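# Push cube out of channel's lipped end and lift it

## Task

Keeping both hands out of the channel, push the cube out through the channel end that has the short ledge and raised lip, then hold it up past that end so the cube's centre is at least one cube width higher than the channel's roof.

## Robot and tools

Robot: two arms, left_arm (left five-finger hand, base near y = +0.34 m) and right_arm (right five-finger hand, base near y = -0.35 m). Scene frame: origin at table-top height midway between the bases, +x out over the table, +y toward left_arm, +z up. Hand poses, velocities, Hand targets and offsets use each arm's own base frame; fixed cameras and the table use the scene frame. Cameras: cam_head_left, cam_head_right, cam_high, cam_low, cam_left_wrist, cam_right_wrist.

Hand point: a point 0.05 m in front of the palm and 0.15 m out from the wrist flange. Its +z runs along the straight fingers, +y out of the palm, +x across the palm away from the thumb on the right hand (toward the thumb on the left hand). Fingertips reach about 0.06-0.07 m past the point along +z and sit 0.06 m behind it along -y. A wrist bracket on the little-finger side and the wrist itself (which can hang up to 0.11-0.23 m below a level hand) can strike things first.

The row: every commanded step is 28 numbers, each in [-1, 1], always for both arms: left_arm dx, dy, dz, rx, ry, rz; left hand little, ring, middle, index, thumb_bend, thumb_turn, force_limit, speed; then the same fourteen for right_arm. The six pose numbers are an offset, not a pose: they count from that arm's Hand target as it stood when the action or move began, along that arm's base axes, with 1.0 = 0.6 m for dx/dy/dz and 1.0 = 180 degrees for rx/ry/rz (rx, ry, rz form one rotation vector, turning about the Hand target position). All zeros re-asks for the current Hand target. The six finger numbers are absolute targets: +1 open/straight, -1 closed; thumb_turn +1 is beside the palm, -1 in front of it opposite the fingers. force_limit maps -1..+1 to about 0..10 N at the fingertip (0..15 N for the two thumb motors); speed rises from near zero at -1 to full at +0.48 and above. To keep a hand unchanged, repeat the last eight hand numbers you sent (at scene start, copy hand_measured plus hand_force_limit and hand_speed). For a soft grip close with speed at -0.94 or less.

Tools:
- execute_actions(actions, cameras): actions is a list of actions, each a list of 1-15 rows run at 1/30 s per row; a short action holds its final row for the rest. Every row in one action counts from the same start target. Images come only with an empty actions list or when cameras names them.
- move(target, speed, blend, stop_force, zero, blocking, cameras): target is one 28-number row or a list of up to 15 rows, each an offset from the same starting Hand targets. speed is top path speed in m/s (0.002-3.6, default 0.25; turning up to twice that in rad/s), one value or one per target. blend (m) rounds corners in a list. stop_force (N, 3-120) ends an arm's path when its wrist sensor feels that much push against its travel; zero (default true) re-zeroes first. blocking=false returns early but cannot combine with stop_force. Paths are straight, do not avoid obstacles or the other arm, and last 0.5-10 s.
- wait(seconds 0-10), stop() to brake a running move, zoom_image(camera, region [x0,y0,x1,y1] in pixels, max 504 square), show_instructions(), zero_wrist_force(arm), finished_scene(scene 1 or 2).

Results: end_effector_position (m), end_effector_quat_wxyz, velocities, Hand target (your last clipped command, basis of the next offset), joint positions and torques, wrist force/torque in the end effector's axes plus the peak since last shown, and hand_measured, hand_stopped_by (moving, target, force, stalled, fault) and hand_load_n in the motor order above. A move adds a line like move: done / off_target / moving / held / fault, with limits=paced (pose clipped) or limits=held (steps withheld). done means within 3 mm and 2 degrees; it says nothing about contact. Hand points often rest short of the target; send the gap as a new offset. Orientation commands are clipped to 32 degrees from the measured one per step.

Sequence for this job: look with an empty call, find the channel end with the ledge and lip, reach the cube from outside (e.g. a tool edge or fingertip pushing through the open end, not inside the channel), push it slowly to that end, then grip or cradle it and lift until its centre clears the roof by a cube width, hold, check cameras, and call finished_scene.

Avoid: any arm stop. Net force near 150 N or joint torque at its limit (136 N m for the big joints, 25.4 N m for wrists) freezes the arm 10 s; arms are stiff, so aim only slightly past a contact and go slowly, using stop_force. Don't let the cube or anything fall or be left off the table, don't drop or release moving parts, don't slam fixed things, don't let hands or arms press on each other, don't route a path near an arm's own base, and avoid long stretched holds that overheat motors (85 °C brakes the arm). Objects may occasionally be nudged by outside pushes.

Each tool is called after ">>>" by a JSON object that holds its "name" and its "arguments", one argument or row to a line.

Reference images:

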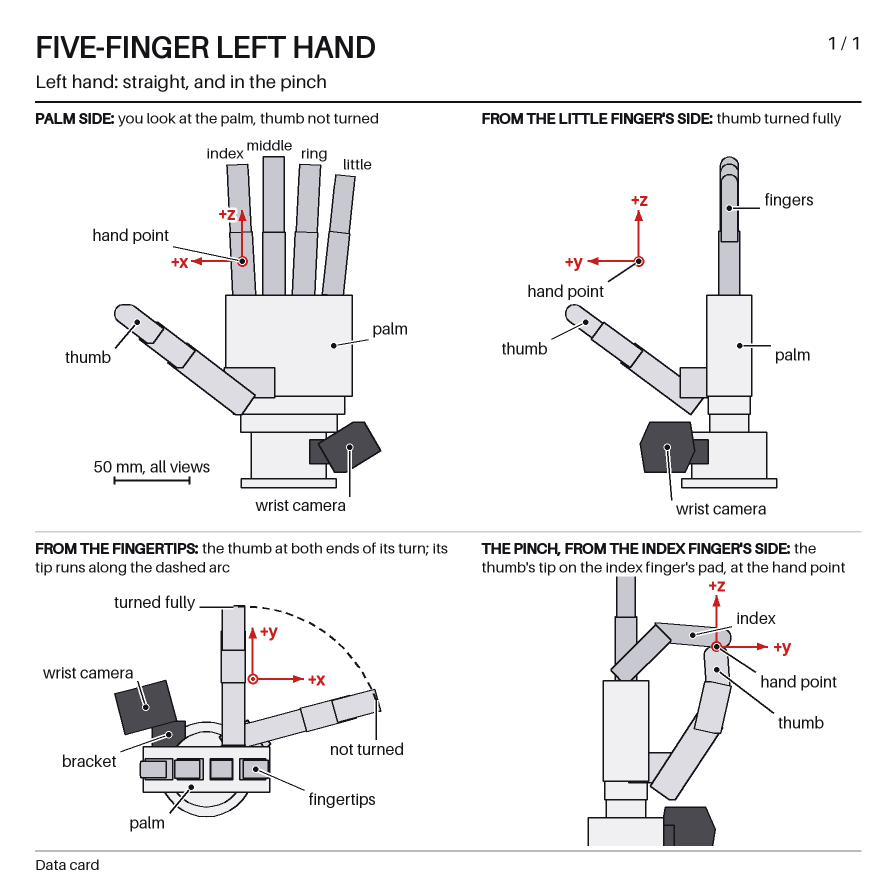

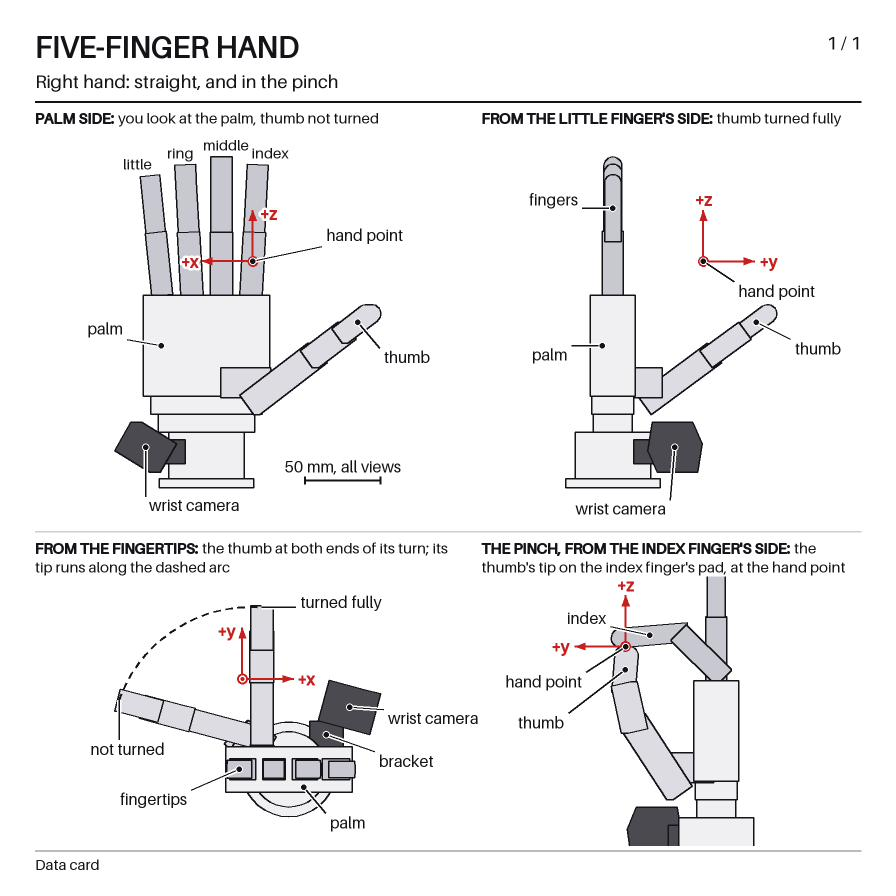

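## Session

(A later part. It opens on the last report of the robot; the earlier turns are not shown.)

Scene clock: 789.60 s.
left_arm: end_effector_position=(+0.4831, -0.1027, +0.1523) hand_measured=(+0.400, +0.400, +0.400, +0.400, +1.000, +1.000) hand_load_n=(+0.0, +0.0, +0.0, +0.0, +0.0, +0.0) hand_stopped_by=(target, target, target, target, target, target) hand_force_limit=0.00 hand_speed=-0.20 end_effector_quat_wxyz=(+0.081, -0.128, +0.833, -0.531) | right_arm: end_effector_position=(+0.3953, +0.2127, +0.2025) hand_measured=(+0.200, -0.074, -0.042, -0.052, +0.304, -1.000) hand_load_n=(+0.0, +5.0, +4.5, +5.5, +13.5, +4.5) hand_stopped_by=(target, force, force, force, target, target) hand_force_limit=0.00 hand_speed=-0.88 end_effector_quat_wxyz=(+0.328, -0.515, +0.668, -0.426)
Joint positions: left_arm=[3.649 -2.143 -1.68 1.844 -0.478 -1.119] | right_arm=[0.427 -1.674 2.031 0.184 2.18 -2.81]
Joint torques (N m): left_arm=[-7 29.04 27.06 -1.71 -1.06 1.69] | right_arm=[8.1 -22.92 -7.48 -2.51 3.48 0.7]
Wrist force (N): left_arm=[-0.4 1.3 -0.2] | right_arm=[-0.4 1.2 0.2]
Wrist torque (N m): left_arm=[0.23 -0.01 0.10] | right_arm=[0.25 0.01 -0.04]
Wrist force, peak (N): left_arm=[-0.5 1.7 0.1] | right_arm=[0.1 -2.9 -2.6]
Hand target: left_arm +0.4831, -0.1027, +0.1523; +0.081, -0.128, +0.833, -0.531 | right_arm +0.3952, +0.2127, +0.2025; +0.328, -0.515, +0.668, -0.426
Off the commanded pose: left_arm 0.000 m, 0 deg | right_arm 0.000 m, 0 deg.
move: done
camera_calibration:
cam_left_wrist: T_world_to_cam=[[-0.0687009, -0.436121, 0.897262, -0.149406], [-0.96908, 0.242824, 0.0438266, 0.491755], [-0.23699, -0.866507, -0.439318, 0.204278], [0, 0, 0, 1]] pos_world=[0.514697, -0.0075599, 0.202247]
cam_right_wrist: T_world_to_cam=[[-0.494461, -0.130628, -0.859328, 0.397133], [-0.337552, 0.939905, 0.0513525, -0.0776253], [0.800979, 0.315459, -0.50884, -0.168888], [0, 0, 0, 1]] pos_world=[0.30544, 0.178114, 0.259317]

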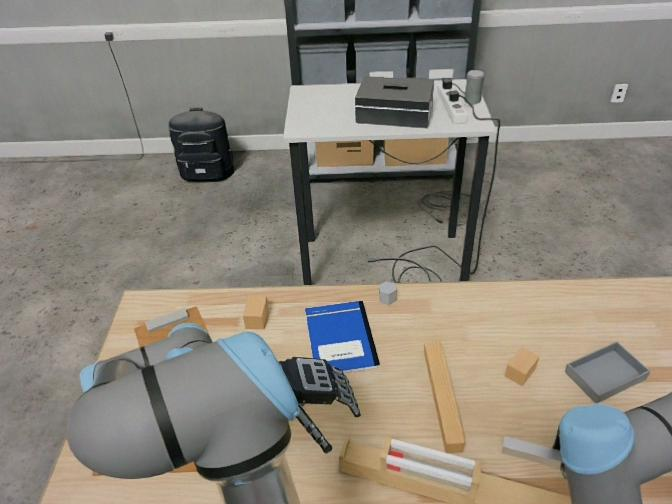

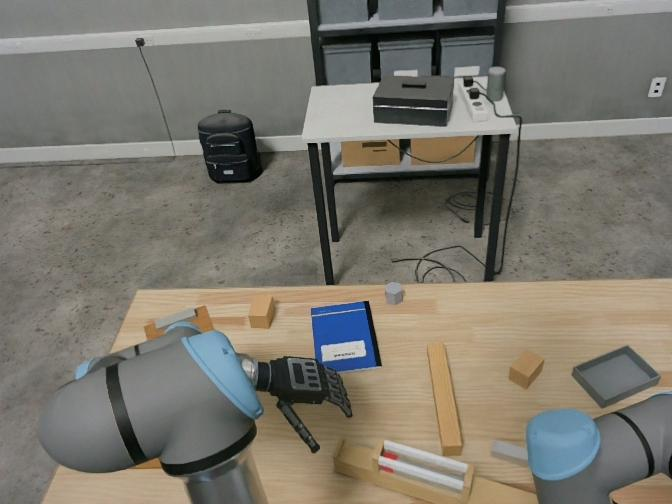

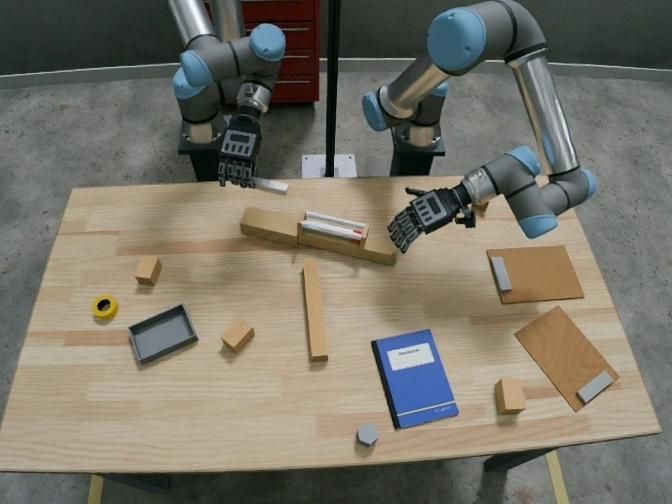

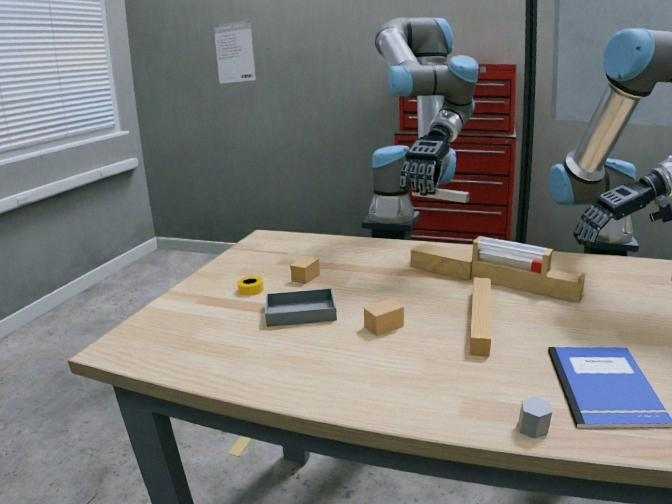

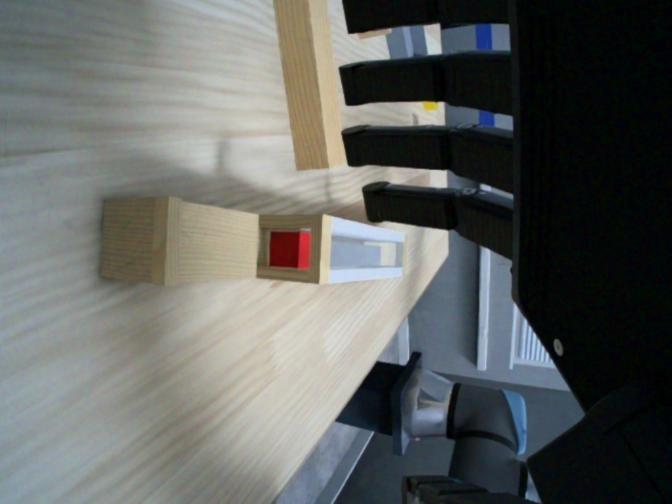

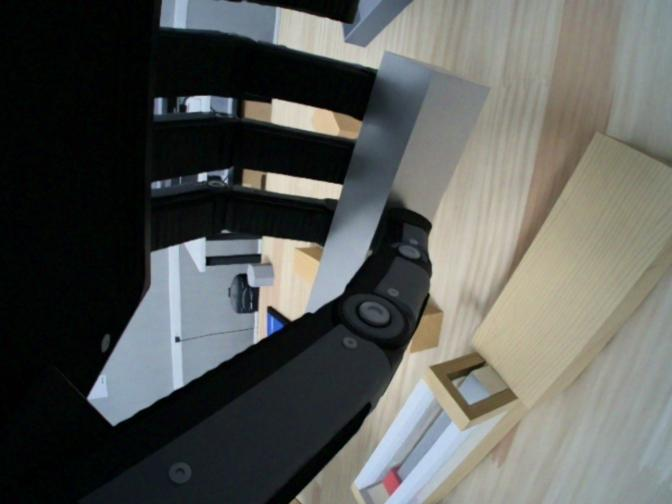

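>>> {"name": "move", "arguments": {
  "target": [0,0,0,0,0,0,0.4,0.4,0.4,0.4,1,1,0,-0.2,0,0,-0.1875,0,0,0,0.2,-0.3,-0.3,-0.3,0.3,-1,0,-0.88],
  "speed": 0.12,
  "cameras": ["all"]
}}

>>> {"name": "zoom_image", "arguments": {
  "camera": "cam_high",
  "region": [210, 160, 410, 290]
}}

>>> {"name": "zoom_image", "arguments": {
  "camera": "cam_head_right",
  "region": [320, 400, 600, 504]
}}

>>> {"name": "zoom_image", "arguments": {
  "camera": "cam_low",
  "region": [400, 150, 620, 310]
}}

Scene clock: 803.13 s.
left_arm: end_effector_position=(+0.4831, -0.1027, +0.1523) hand_measured=(+0.400, +0.400, +0.400, +0.400, +1.000, +1.000) hand_load_n=(+0.0, +0.0, +0.0, +0.0, +0.0, -0.5) hand_stopped_by=(target, target, target, target, target, target) hand_force_limit=0.00 hand_speed=-0.20 end_effector_quat_wxyz=(+0.081, -0.128, +0.833, -0.531) | right_arm: end_effector_position=(+0.3951, +0.2126, +0.0900) hand_measured=(+0.200, -0.074, -0.042, -0.052, +0.304, -1.000) hand_load_n=(+0.0, +5.0, +4.5, +5.5, +13.5, +4.5) hand_stopped_by=(target, force, force, force, target, target) hand_force_limit=0.00 hand_speed=-0.88 end_effector_quat_wxyz=(+0.328, -0.515, +0.668, -0.426)
Joint positions: left_arm=[3.649 -2.143 -1.68 1.844 -0.478 -1.119] | right_arm=[0.427 -1.518 2.213 -0.154 2.181 -2.81]
Joint torques (N m): left_arm=[-7.68 28.64 27.34 -1.36 -1.04 1.51] | right_arm=[-2.54 -16.55 -22.3 -1.24 -1.52 -1.08]
Wrist force (N): left_arm=[-0.3 1.4 0.0] | right_arm=[0.0 1.5 -0.2]
Wrist torque (N m): left_arm=[0.23 -0.01 0.10] | right_arm=[0.31 -0.04 -0.05]
Wrist force, peak (N): left_arm=[-0.2 1.8 0.0] | right_arm=[-0.3 2.5 0.4]
Hand target: left_arm +0.4831, -0.1027, +0.1523; +0.081, -0.128, +0.833, -0.531 | right_arm +0.3952, +0.2127, +0.0900; +0.328, -0.515, +0.668, -0.426
Off the commanded pose: left_arm 0.000 m, 0 deg | right_arm 0.000 m, 0 deg.
move: done
camera_calibration:
cam_left_wrist: T_world_to_cam=[[-0.0687009, -0.436121, 0.897262, -0.149406], [-0.96908, 0.242824, 0.0438266, 0.491755], [-0.23699, -0.866507, -0.439318, 0.204278], [0, 0, 0, 1]] pos_world=[0.514697, -0.0075599, 0.202247]
cam_right_wrist: T_world_to_cam=[[-0.49457, -0.130642, -0.859263, 0.300435], [-0.337309, 0.939999, 0.0512288, -0.0719541], [0.801014, 0.315173, -0.508962, -0.225994], [0, 0, 0, 1]] pos_world=[0.30534, 0.178114, 0.146817]

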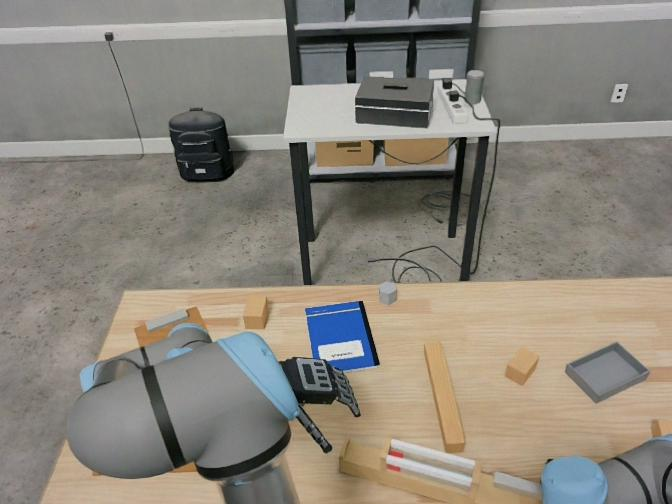

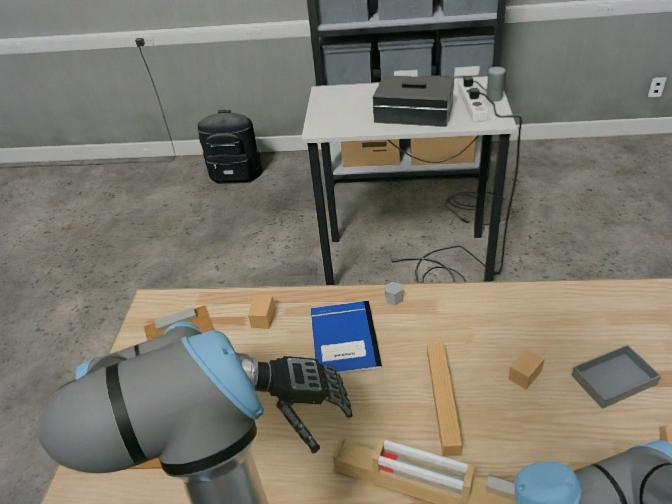

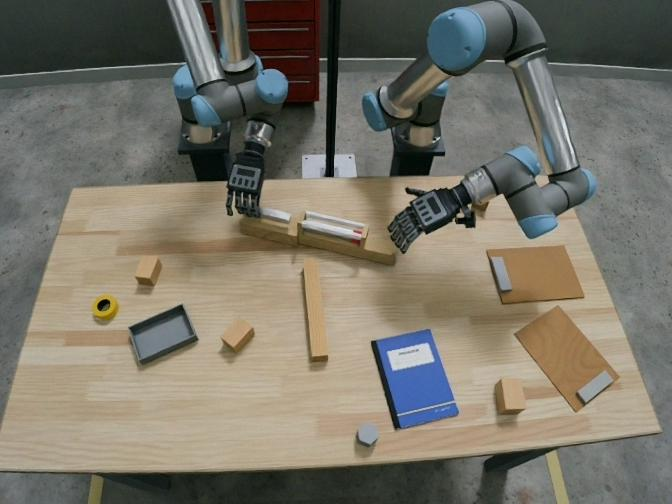

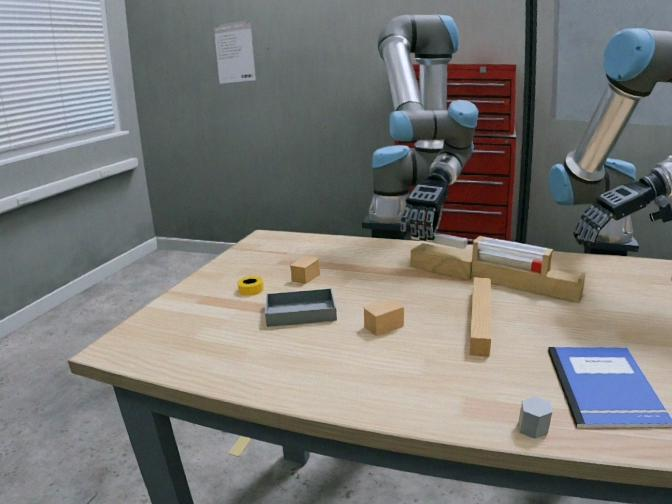

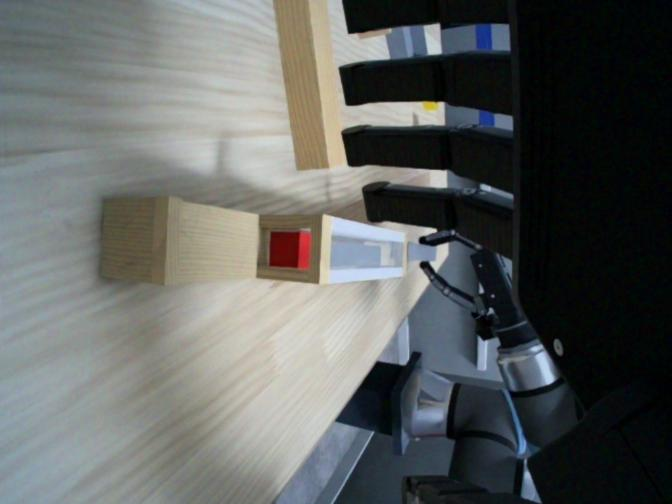

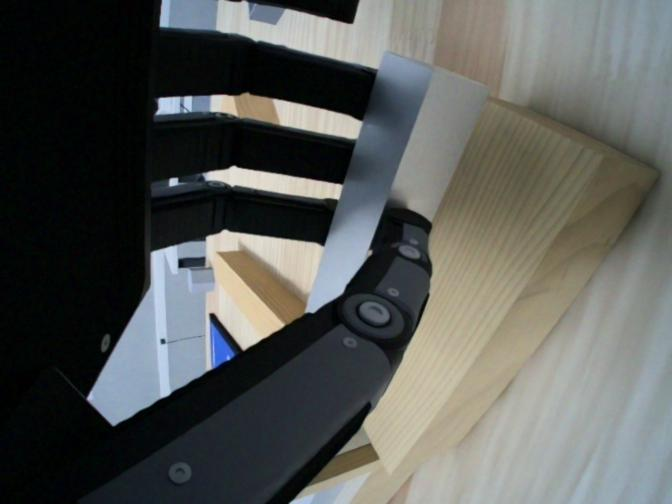

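Scaled by 2.520 from the camera's 672x504 image, which has a finer 960x720 frame.

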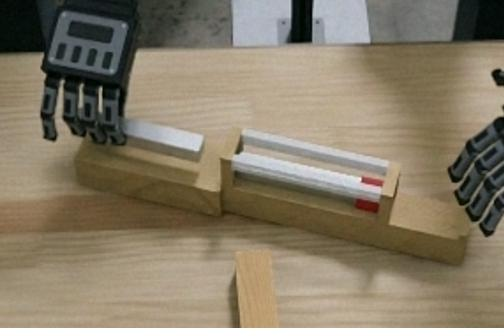

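Scaled by 1.800 from the camera's 672x504 image, which has a finer 960x720 frame.

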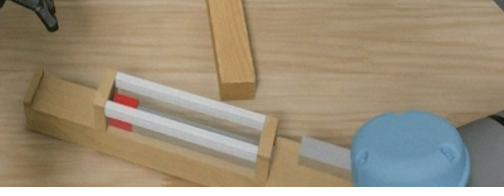

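Scaled by 2.291 from the camera's 672x504 image, which has a finer 960x720 frame.

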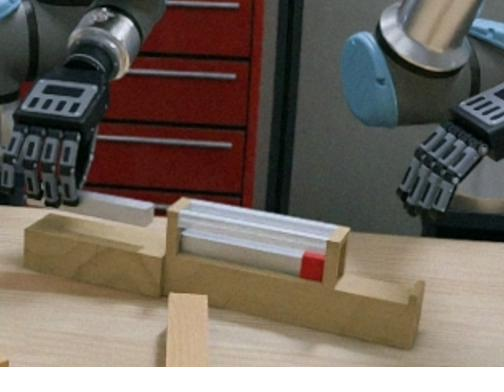

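>>> {"name": "zoom_image", "arguments": {
  "camera": "cam_high",
  "region": [235, 190, 335, 265]
}}

>>> {"name": "zoom_image", "arguments": {
  "camera": "cam_head_right",
  "region": [440, 440, 540, 504]
}}

>>> {"name": "zoom_image", "arguments": {
  "camera": "cam_left_wrist",
  "region": [252, 205, 452, 325]
}}

>>> {"name": "zoom_image", "arguments": {
  "camera": "cam_right_wrist",
  "region": [280, 30, 500, 504]
}}

Scaled by 5.040 from the camera's 672x504 image, which has a finer 960x720 frame.

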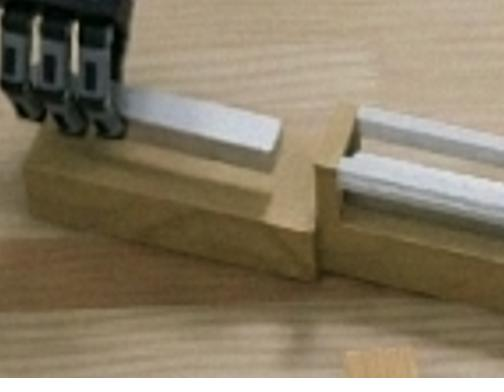

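Scaled by 5.040 from the camera's 672x504 image, which has a finer 960x720 frame.

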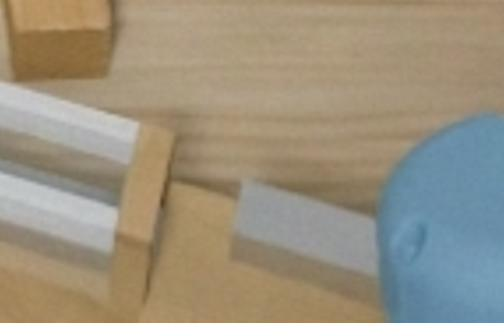

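Scaled by 2.520 from the camera's 672x504 image, which has a finer 960x720 frame.

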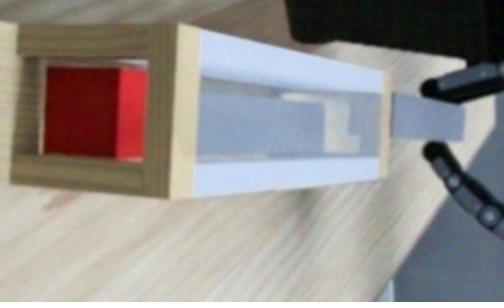

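Scaled by 1.063 from the camera's 672x504 image, which has a finer 960x720 frame.

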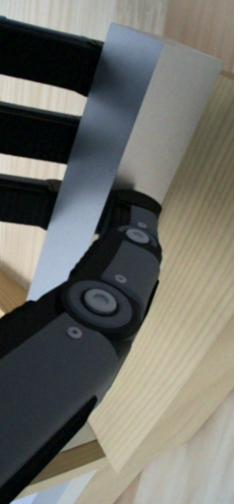

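>>> {"name": "zoom_image", "arguments": {
  "camera": "cam_left_wrist",
  "region": [380, 225, 450, 280]
}}

>>> {"name": "zoom_image", "arguments": {
  "camera": "cam_left_wrist",
  "region": [250, 200, 400, 300]
}}

Scaled by 7.200 from the camera's 672x504 image, which has a finer 960x720 frame.

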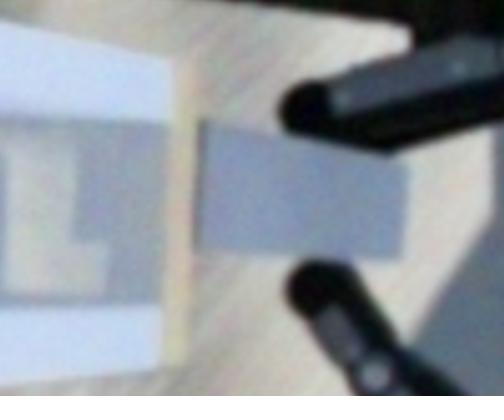

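Scaled by 3.360 from the camera's 672x504 image, which has a finer 960x720 frame.

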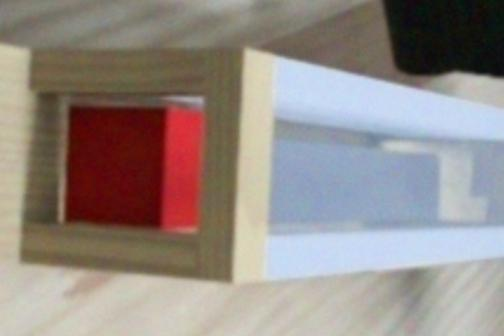

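>>> {"name": "zoom_image", "arguments": {
  "camera": "cam_high",
  "region": [270, 200, 320, 240]
}}

>>> {"name": "zoom_image", "arguments": {
  "camera": "cam_head_right",
  "region": [455, 455, 515, 504]
}}

>>> {"name": "zoom_image", "arguments": {
  "camera": "cam_low",
  "region": [430, 220, 500, 280]
}}

Scaled by 10.080 from the camera's 672x504 image, which has a finer 960x720 frame.

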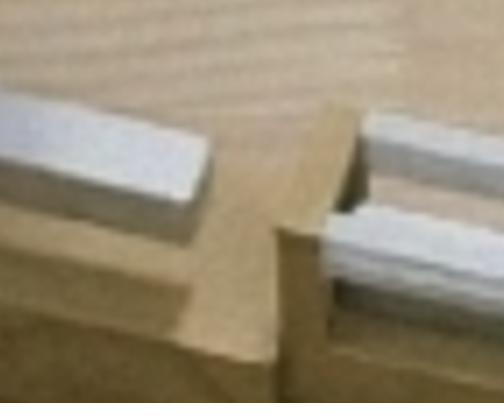

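Scaled by 8.400 from the camera's 672x504 image, which has a finer 960x720 frame.

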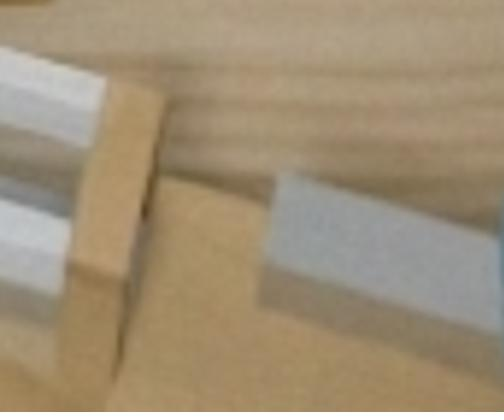

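Scaled by 7.200 from the camera's 672x504 image, which has a finer 960x720 frame.

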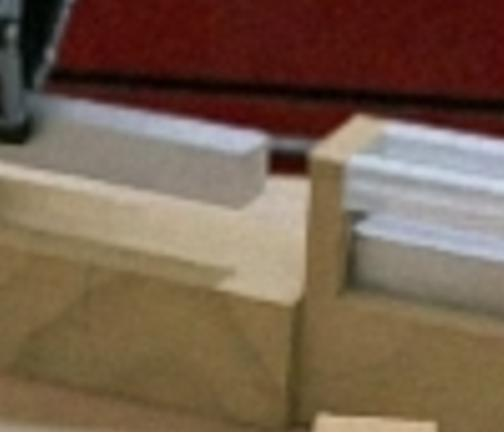

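>>> {"name": "move", "arguments": {
  "target": [
    [0,0,0,0,0,0,0.4,0.4,0.4,0.4,1,1,0,-0.2,-0.0105,0.00275,0,0,0,0,0.2,-0.3,-0.3,-0.3,0.3,-1,0,-0.88],
    [0,0,0,0,0,0,0.4,0.4,0.4,0.4,1,1,0,-0.2,-0.0105,0.00275,-0.0583,0,0,0,0.2,-0.3,-0.3,-0.3,0.3,-1,0,-0.88]
  ],
  "speed": 0.03,
  "stop_force": 3,
  "cameras": ["cam_high","cam_head_right","cam_low","cam_left_wrist"]
}}

>>> {"name": "zoom_image", "arguments": {
  "camera": "cam_high",
  "region": [270, 200, 320, 240]
}}

>>> {"name": "zoom_image", "arguments": {
  "camera": "cam_head_right",
  "region": [455, 455, 515, 504]
}}

>>> {"name": "zoom_image", "arguments": {
  "camera": "cam_low",
  "region": [430, 220, 500, 280]
}}

>>> {"name": "zoom_image", "arguments": {
  "camera": "cam_left_wrist",
  "region": [360, 225, 430, 280]
}}

Scene clock: 996.23 s.
left_arm: end_effector_position=(+0.4831, -0.1027, +0.1523) hand_measured=(+0.400, +0.400, +0.400, +0.400, +1.000, +1.000) hand_load_n=(+0.0, +0.5, +0.0, +0.0, +0.0, +0.0) hand_stopped_by=(target, target, target, target, target, target) hand_force_limit=0.00 hand_speed=-0.20 end_effector_quat_wxyz=(+0.081, -0.128, +0.833, -0.531) | right_arm: end_effector_position=(+0.3889, +0.2143, +0.0677) hand_measured=(+0.200, -0.074, -0.042, -0.052, +0.304, -1.000) hand_load_n=(+0.0, +4.5, +4.0, +6.5, +13.5, +2.5) hand_stopped_by=(target, force, force, force, target, target) hand_force_limit=0.00 hand_speed=-0.88 end_effector_quat_wxyz=(+0.328, -0.515, +0.668, -0.426)
Joint positions: left_arm=[3.649 -2.143 -1.68 1.844 -0.478 -1.119] | right_arm=[0.442 -1.479 2.247 -0.222 2.194 -2.8]
Joint torques (N m): left_arm=[-6.69 29.08 29.47 -1.44 -0.95 1.7] | right_arm=[0.4 -10.28 -23.8 -2.69 -1.53 -0.55]
Wrist force (N): left_arm=[-0.2 1.2 0.1] | right_arm=[-0.2 1.6 0.2]
Wrist torque (N m): left_arm=[0.20 -0.03 0.12] | right_arm=[0.29 -0.02 -0.09]
Wrist force, peak (N): left_arm=[-0.3 1.7 0.0] | right_arm=[-0.1 -10.4 -3.4]
Hand target: left_arm +0.4831, -0.1027, +0.1523; +0.081, -0.128, +0.833, -0.531 | right_arm +0.3889, +0.2143, +0.0677; +0.328, -0.515, +0.668, -0.426 (not the last commanded pose)
Off the commanded pose: left_arm 0.000 m, 0 deg | right_arm 0.013 m, 0 deg.
move: contact (right_arm); path passed 1 of 2 targets
camera_calibration:
cam_left_wrist: T_world_to_cam=[[-0.0687009, -0.436121, 0.897262, -0.149406], [-0.96908, 0.242824, 0.0438266, 0.491755], [-0.23699, -0.866507, -0.439318, 0.204278], [0, 0, 0, 1]] pos_world=[0.514697, -0.0075599, 0.202247]
Images, in order (width x height): cam_head_right 672x504, cam_high 672x504, cam_low 672x504, cam_left_wrist 672x504.

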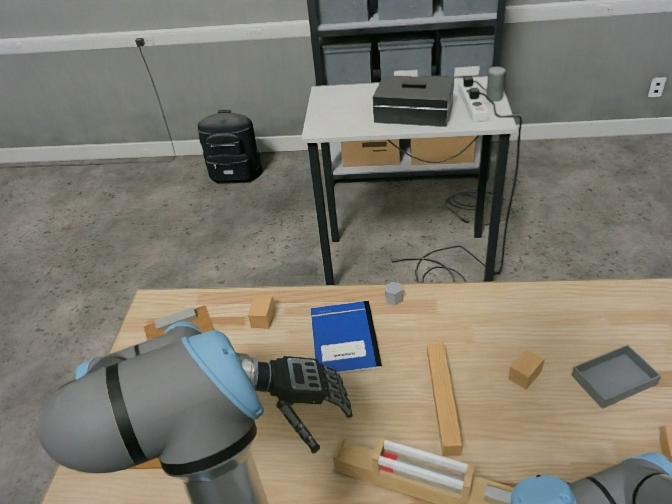

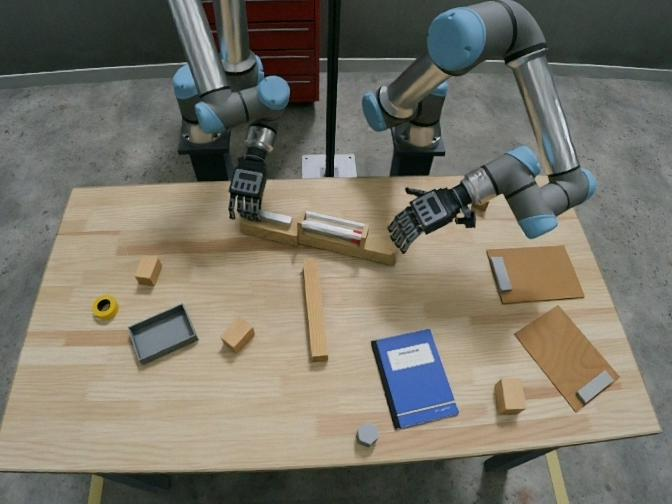

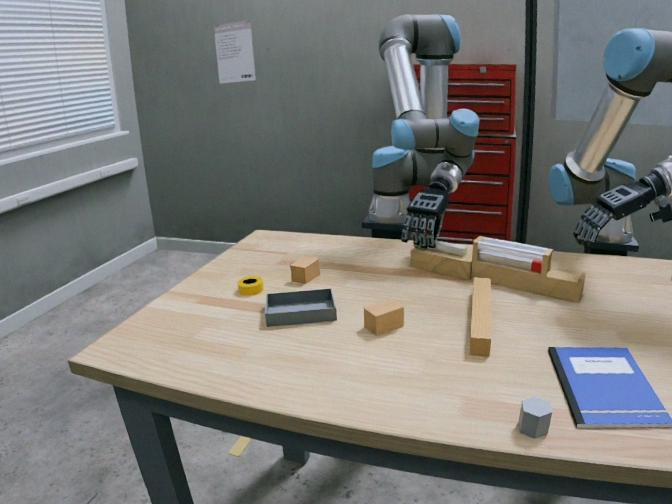

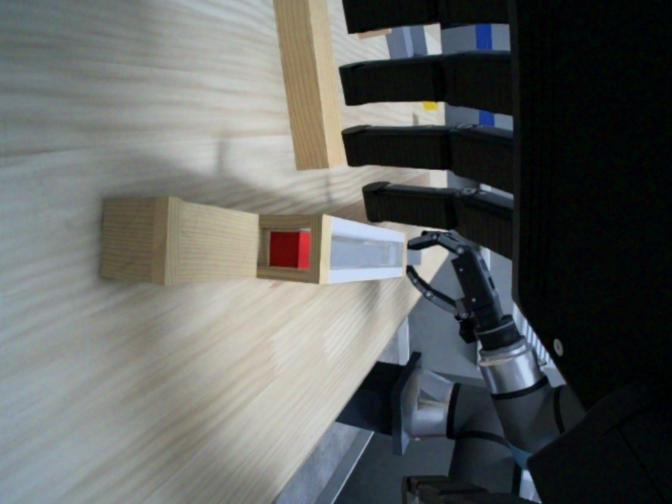

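Scaled by 10.080 from the camera's 672x504 image, which has a finer 960x720 frame.

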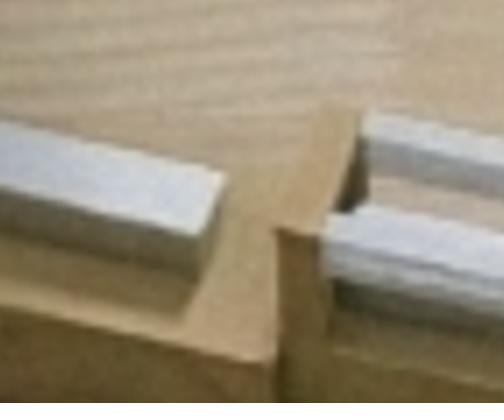

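Scaled by 8.400 from the camera's 672x504 image, which has a finer 960x720 frame.

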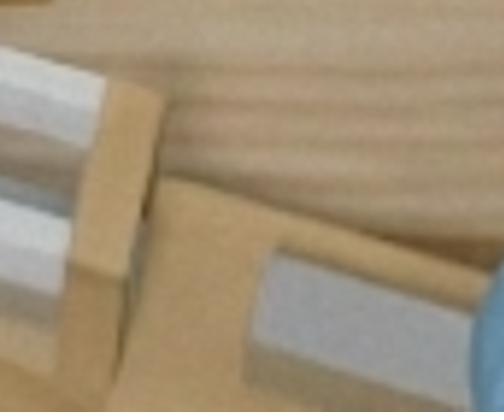

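Scaled by 7.200 from the camera's 672x504 image, which has a finer 960x720 frame.

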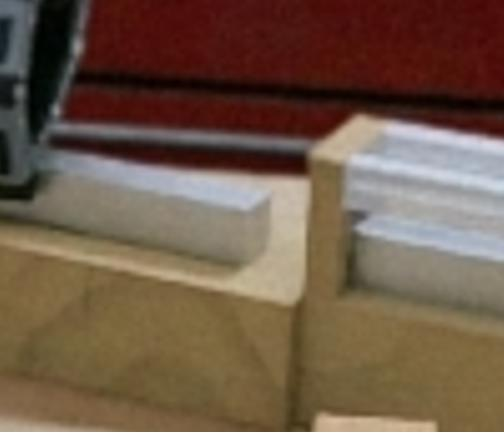

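Scaled by 7.200 from the camera's 672x504 image, which has a finer 960x720 frame.

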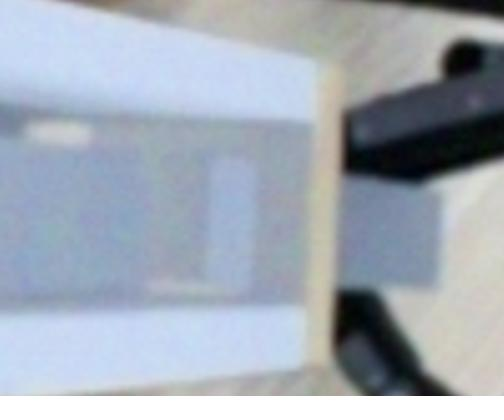

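>>> {"name": "move", "arguments": {
  "target": [0,0,0,0,0,0,0.4,0.4,0.4,0.4,1,1,0,-0.2,0,0,0.0142,0,0,0,0.2,-0.3,-0.3,-0.3,0.3,-1,0,-0.88],
  "speed": 0.03
}}

>>> {"name": "move", "arguments": {
  "target": [0,0,0,0,0,0,0.4,0.4,0.4,0.4,1,1,0,-0.2,0.0190,0.0725,0,0,0,0,0.2,-0.3,-0.3,-0.3,0.3,-1,0,-0.88],
  "speed": 0.03,
  "stop_force": 3.5,
  "cameras": ["cam_high","cam_head_right","cam_low","cam_left_wrist"]
}}

>>> {"name": "zoom_image", "arguments": {
  "camera": "cam_high",
  "region": [270, 200, 320, 240]
}}

>>> {"name": "zoom_image", "arguments": {
  "camera": "cam_left_wrist",
  "region": [250, 200, 430, 310]
}}

>>> {"name": "zoom_image", "arguments": {
  "camera": "cam_low",
  "region": [430, 220, 500, 280]
}}

Scene clock: 1029.83 s.
left_arm: end_effector_position=(+0.4831, -0.1027, +0.1523) hand_measured=(+0.400, +0.400, +0.400, +0.400, +1.000, +1.000) hand_load_n=(+0.0, +0.0, +0.0, +0.0, +0.5, +0.0) hand_stopped_by=(target, target, target, target, target, target) hand_force_limit=0.00 hand_speed=-0.20 end_effector_quat_wxyz=(+0.081, -0.128, +0.833, -0.531) | right_arm: end_effector_position=(+0.3889, +0.2143, +0.0764) hand_measured=(+0.200, -0.074, -0.042, -0.052, +0.304, -1.000) hand_load_n=(+0.0, +4.0, +4.0, +6.5, +13.5, +2.5) hand_stopped_by=(target, force, force, force, target, target) hand_force_limit=0.00 hand_speed=-0.88 end_effector_quat_wxyz=(+0.328, -0.515, +0.668, -0.426) end_effector_velocity=(+0.001, +0.000, +0.000) end_effector_angular_velocity=(+0.001, -0.002, -0.001)
Joint positions: left_arm=[3.649 -2.143 -1.68 1.844 -0.478 -1.119] | right_arm=[0.442 -1.496 2.237 -0.194 2.194 -2.8]
Joint velocities: left_arm=[within noise] | right_arm=[-0.001 0.002 0 -0.005 0 0]
Joint torques (N m): left_arm=[-7.05 27.59 28.09 -1.65 -0.92 1.42] | right_arm=[7.12 -10.45 -10.51 -2.44 1.1 -0.39]
Wrist force (N): left_arm=[0.0 1.1 -0.1] | right_arm=[0.1 1.2 -0.2]
Wrist torque (N m): left_arm=[0.18 -0.05 0.13] | right_arm=[0.25 -0.05 -0.07]
Wrist force, peak (N): left_arm=[-0.6 1.6 0.0] | right_arm=[-0.2 1.7 -0.1]
Hand target: left_arm +0.4831, -0.1027, +0.1523; +0.081, -0.128, +0.833, -0.531 | right_arm +0.3889, +0.2143, +0.0763; +0.328, -0.515, +0.668, -0.426
Off the commanded pose: left_arm 0.000 m, 0 deg | right_arm 0.000 m, 0 deg.
move: done

Scene clock: 1032.10 s.
left_arm: end_effector_position=(+0.4831, -0.1027, +0.1523) hand_measured=(+0.400, +0.400, +0.400, +0.400, +1.000, +1.000) hand_load_n=(+0.0, +0.0, +0.0, +0.0, +0.0, +0.0) hand_stopped_by=(target, target, target, target, target, target) hand_force_limit=0.00 hand_speed=-0.20 end_effector_quat_wxyz=(+0.081, -0.128, +0.833, -0.531) | right_arm: end_effector_position=(+0.4003, +0.2578, +0.0762) hand_measured=(+0.200, -0.074, -0.042, -0.052, +0.304, -1.000) hand_load_n=(+0.0, +3.5, +4.0, +7.5, +13.0, +3.0) hand_stopped_by=(target, force, force, force, target, target) hand_force_limit=0.00 hand_speed=-0.88 end_effector_quat_wxyz=(+0.328, -0.515, +0.668, -0.426)
Joint positions: left_arm=[3.649 -2.143 -1.68 1.844 -0.478 -1.119] | right_arm=[0.554 -1.385 2.114 -0.134 2.288 -2.723]
Joint torques (N m): left_arm=[-8.73 28.02 28.64 -1.81 -0.88 1.61] | right_arm=[-5.57 -34.24 -3.1 -2.25 -1.88 -1.45]
Wrist force (N): left_arm=[-0.2 1.3 -0.1] | right_arm=[-0.7 1.0 0.8]
Wrist torque (N m): left_arm=[0.22 -0.03 0.11] | right_arm=[0.27 0.10 -0.10]
Wrist force, peak (N): left_arm=[-0.6 1.6 0.2] | right_arm=[0.5 1.7 0.1]
Hand target: left_arm +0.4831, -0.1027, +0.1523; +0.081, -0.128, +0.833, -0.531 | right_arm +0.4003, +0.2578, +0.0763; +0.328, -0.515, +0.668, -0.426
Off the commanded pose: left_arm 0.000 m, 0 deg | right_arm 0.000 m, 0 deg.
move: done
camera_calibration:
cam_left_wrist: T_world_to_cam=[[-0.0687009, -0.436121, 0.897262, -0.149406], [-0.96908, 0.242824, 0.0438266, 0.491755], [-0.23699, -0.866507, -0.439318, 0.204278], [0, 0, 0, 1]] pos_world=[0.514697, -0.0075599, 0.202247]
Images, in order (width x height): cam_head_right 672x504, cam_high 672x504, cam_low 672x504, cam_left_wrist 672x504.

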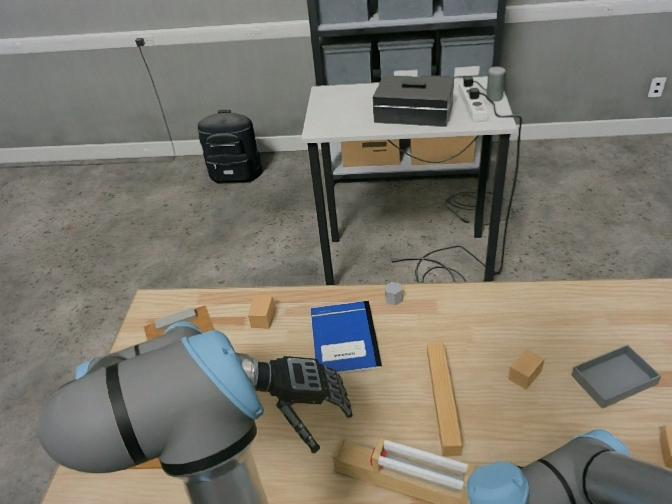

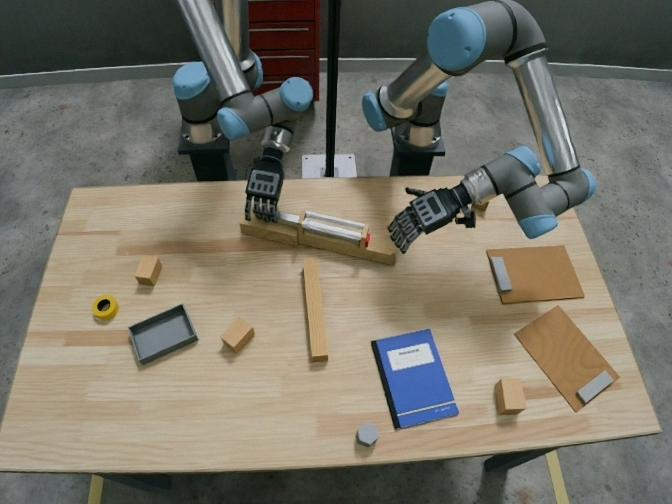

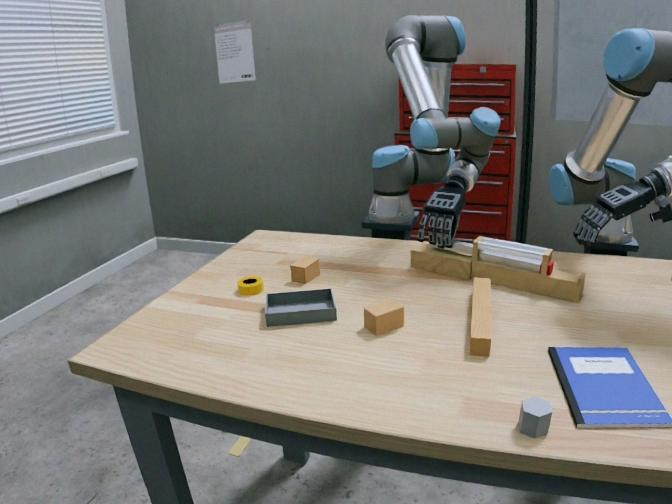

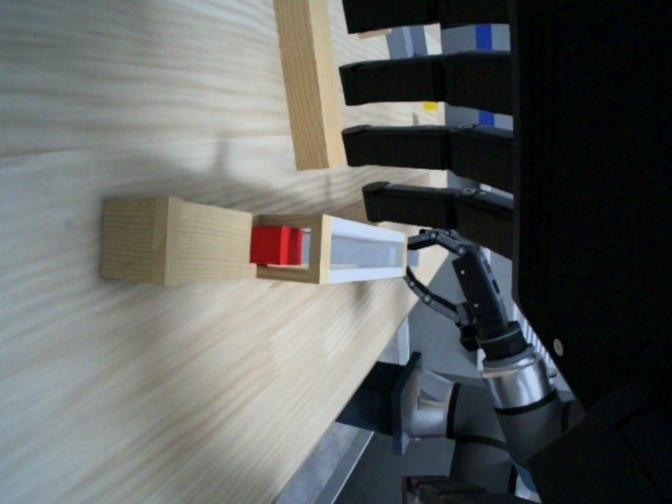

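Scaled by 10.080 from the camera's 672x504 image, which has a finer 960x720 frame.

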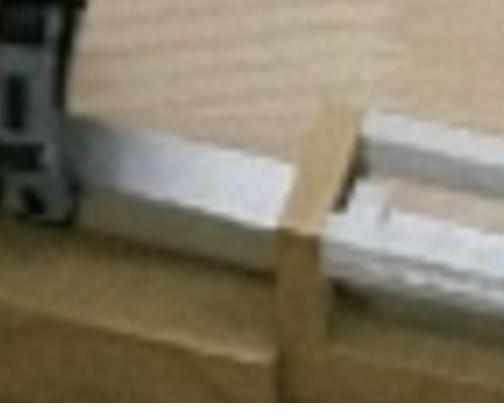

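Scaled by 2.800 from the camera's 672x504 image, which has a finer 960x720 frame.

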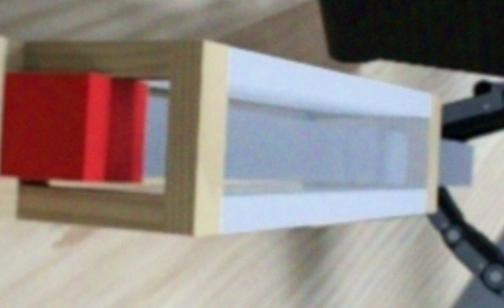

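Scaled by 7.200 from the camera's 672x504 image, which has a finer 960x720 frame.

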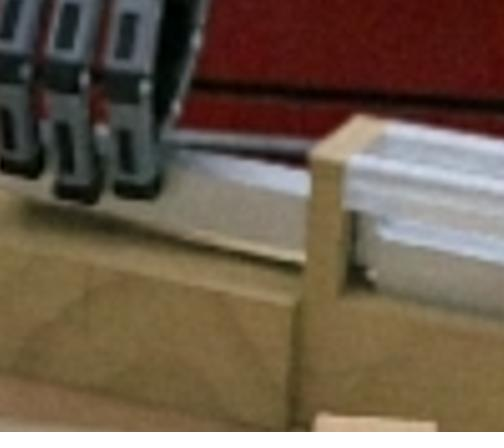

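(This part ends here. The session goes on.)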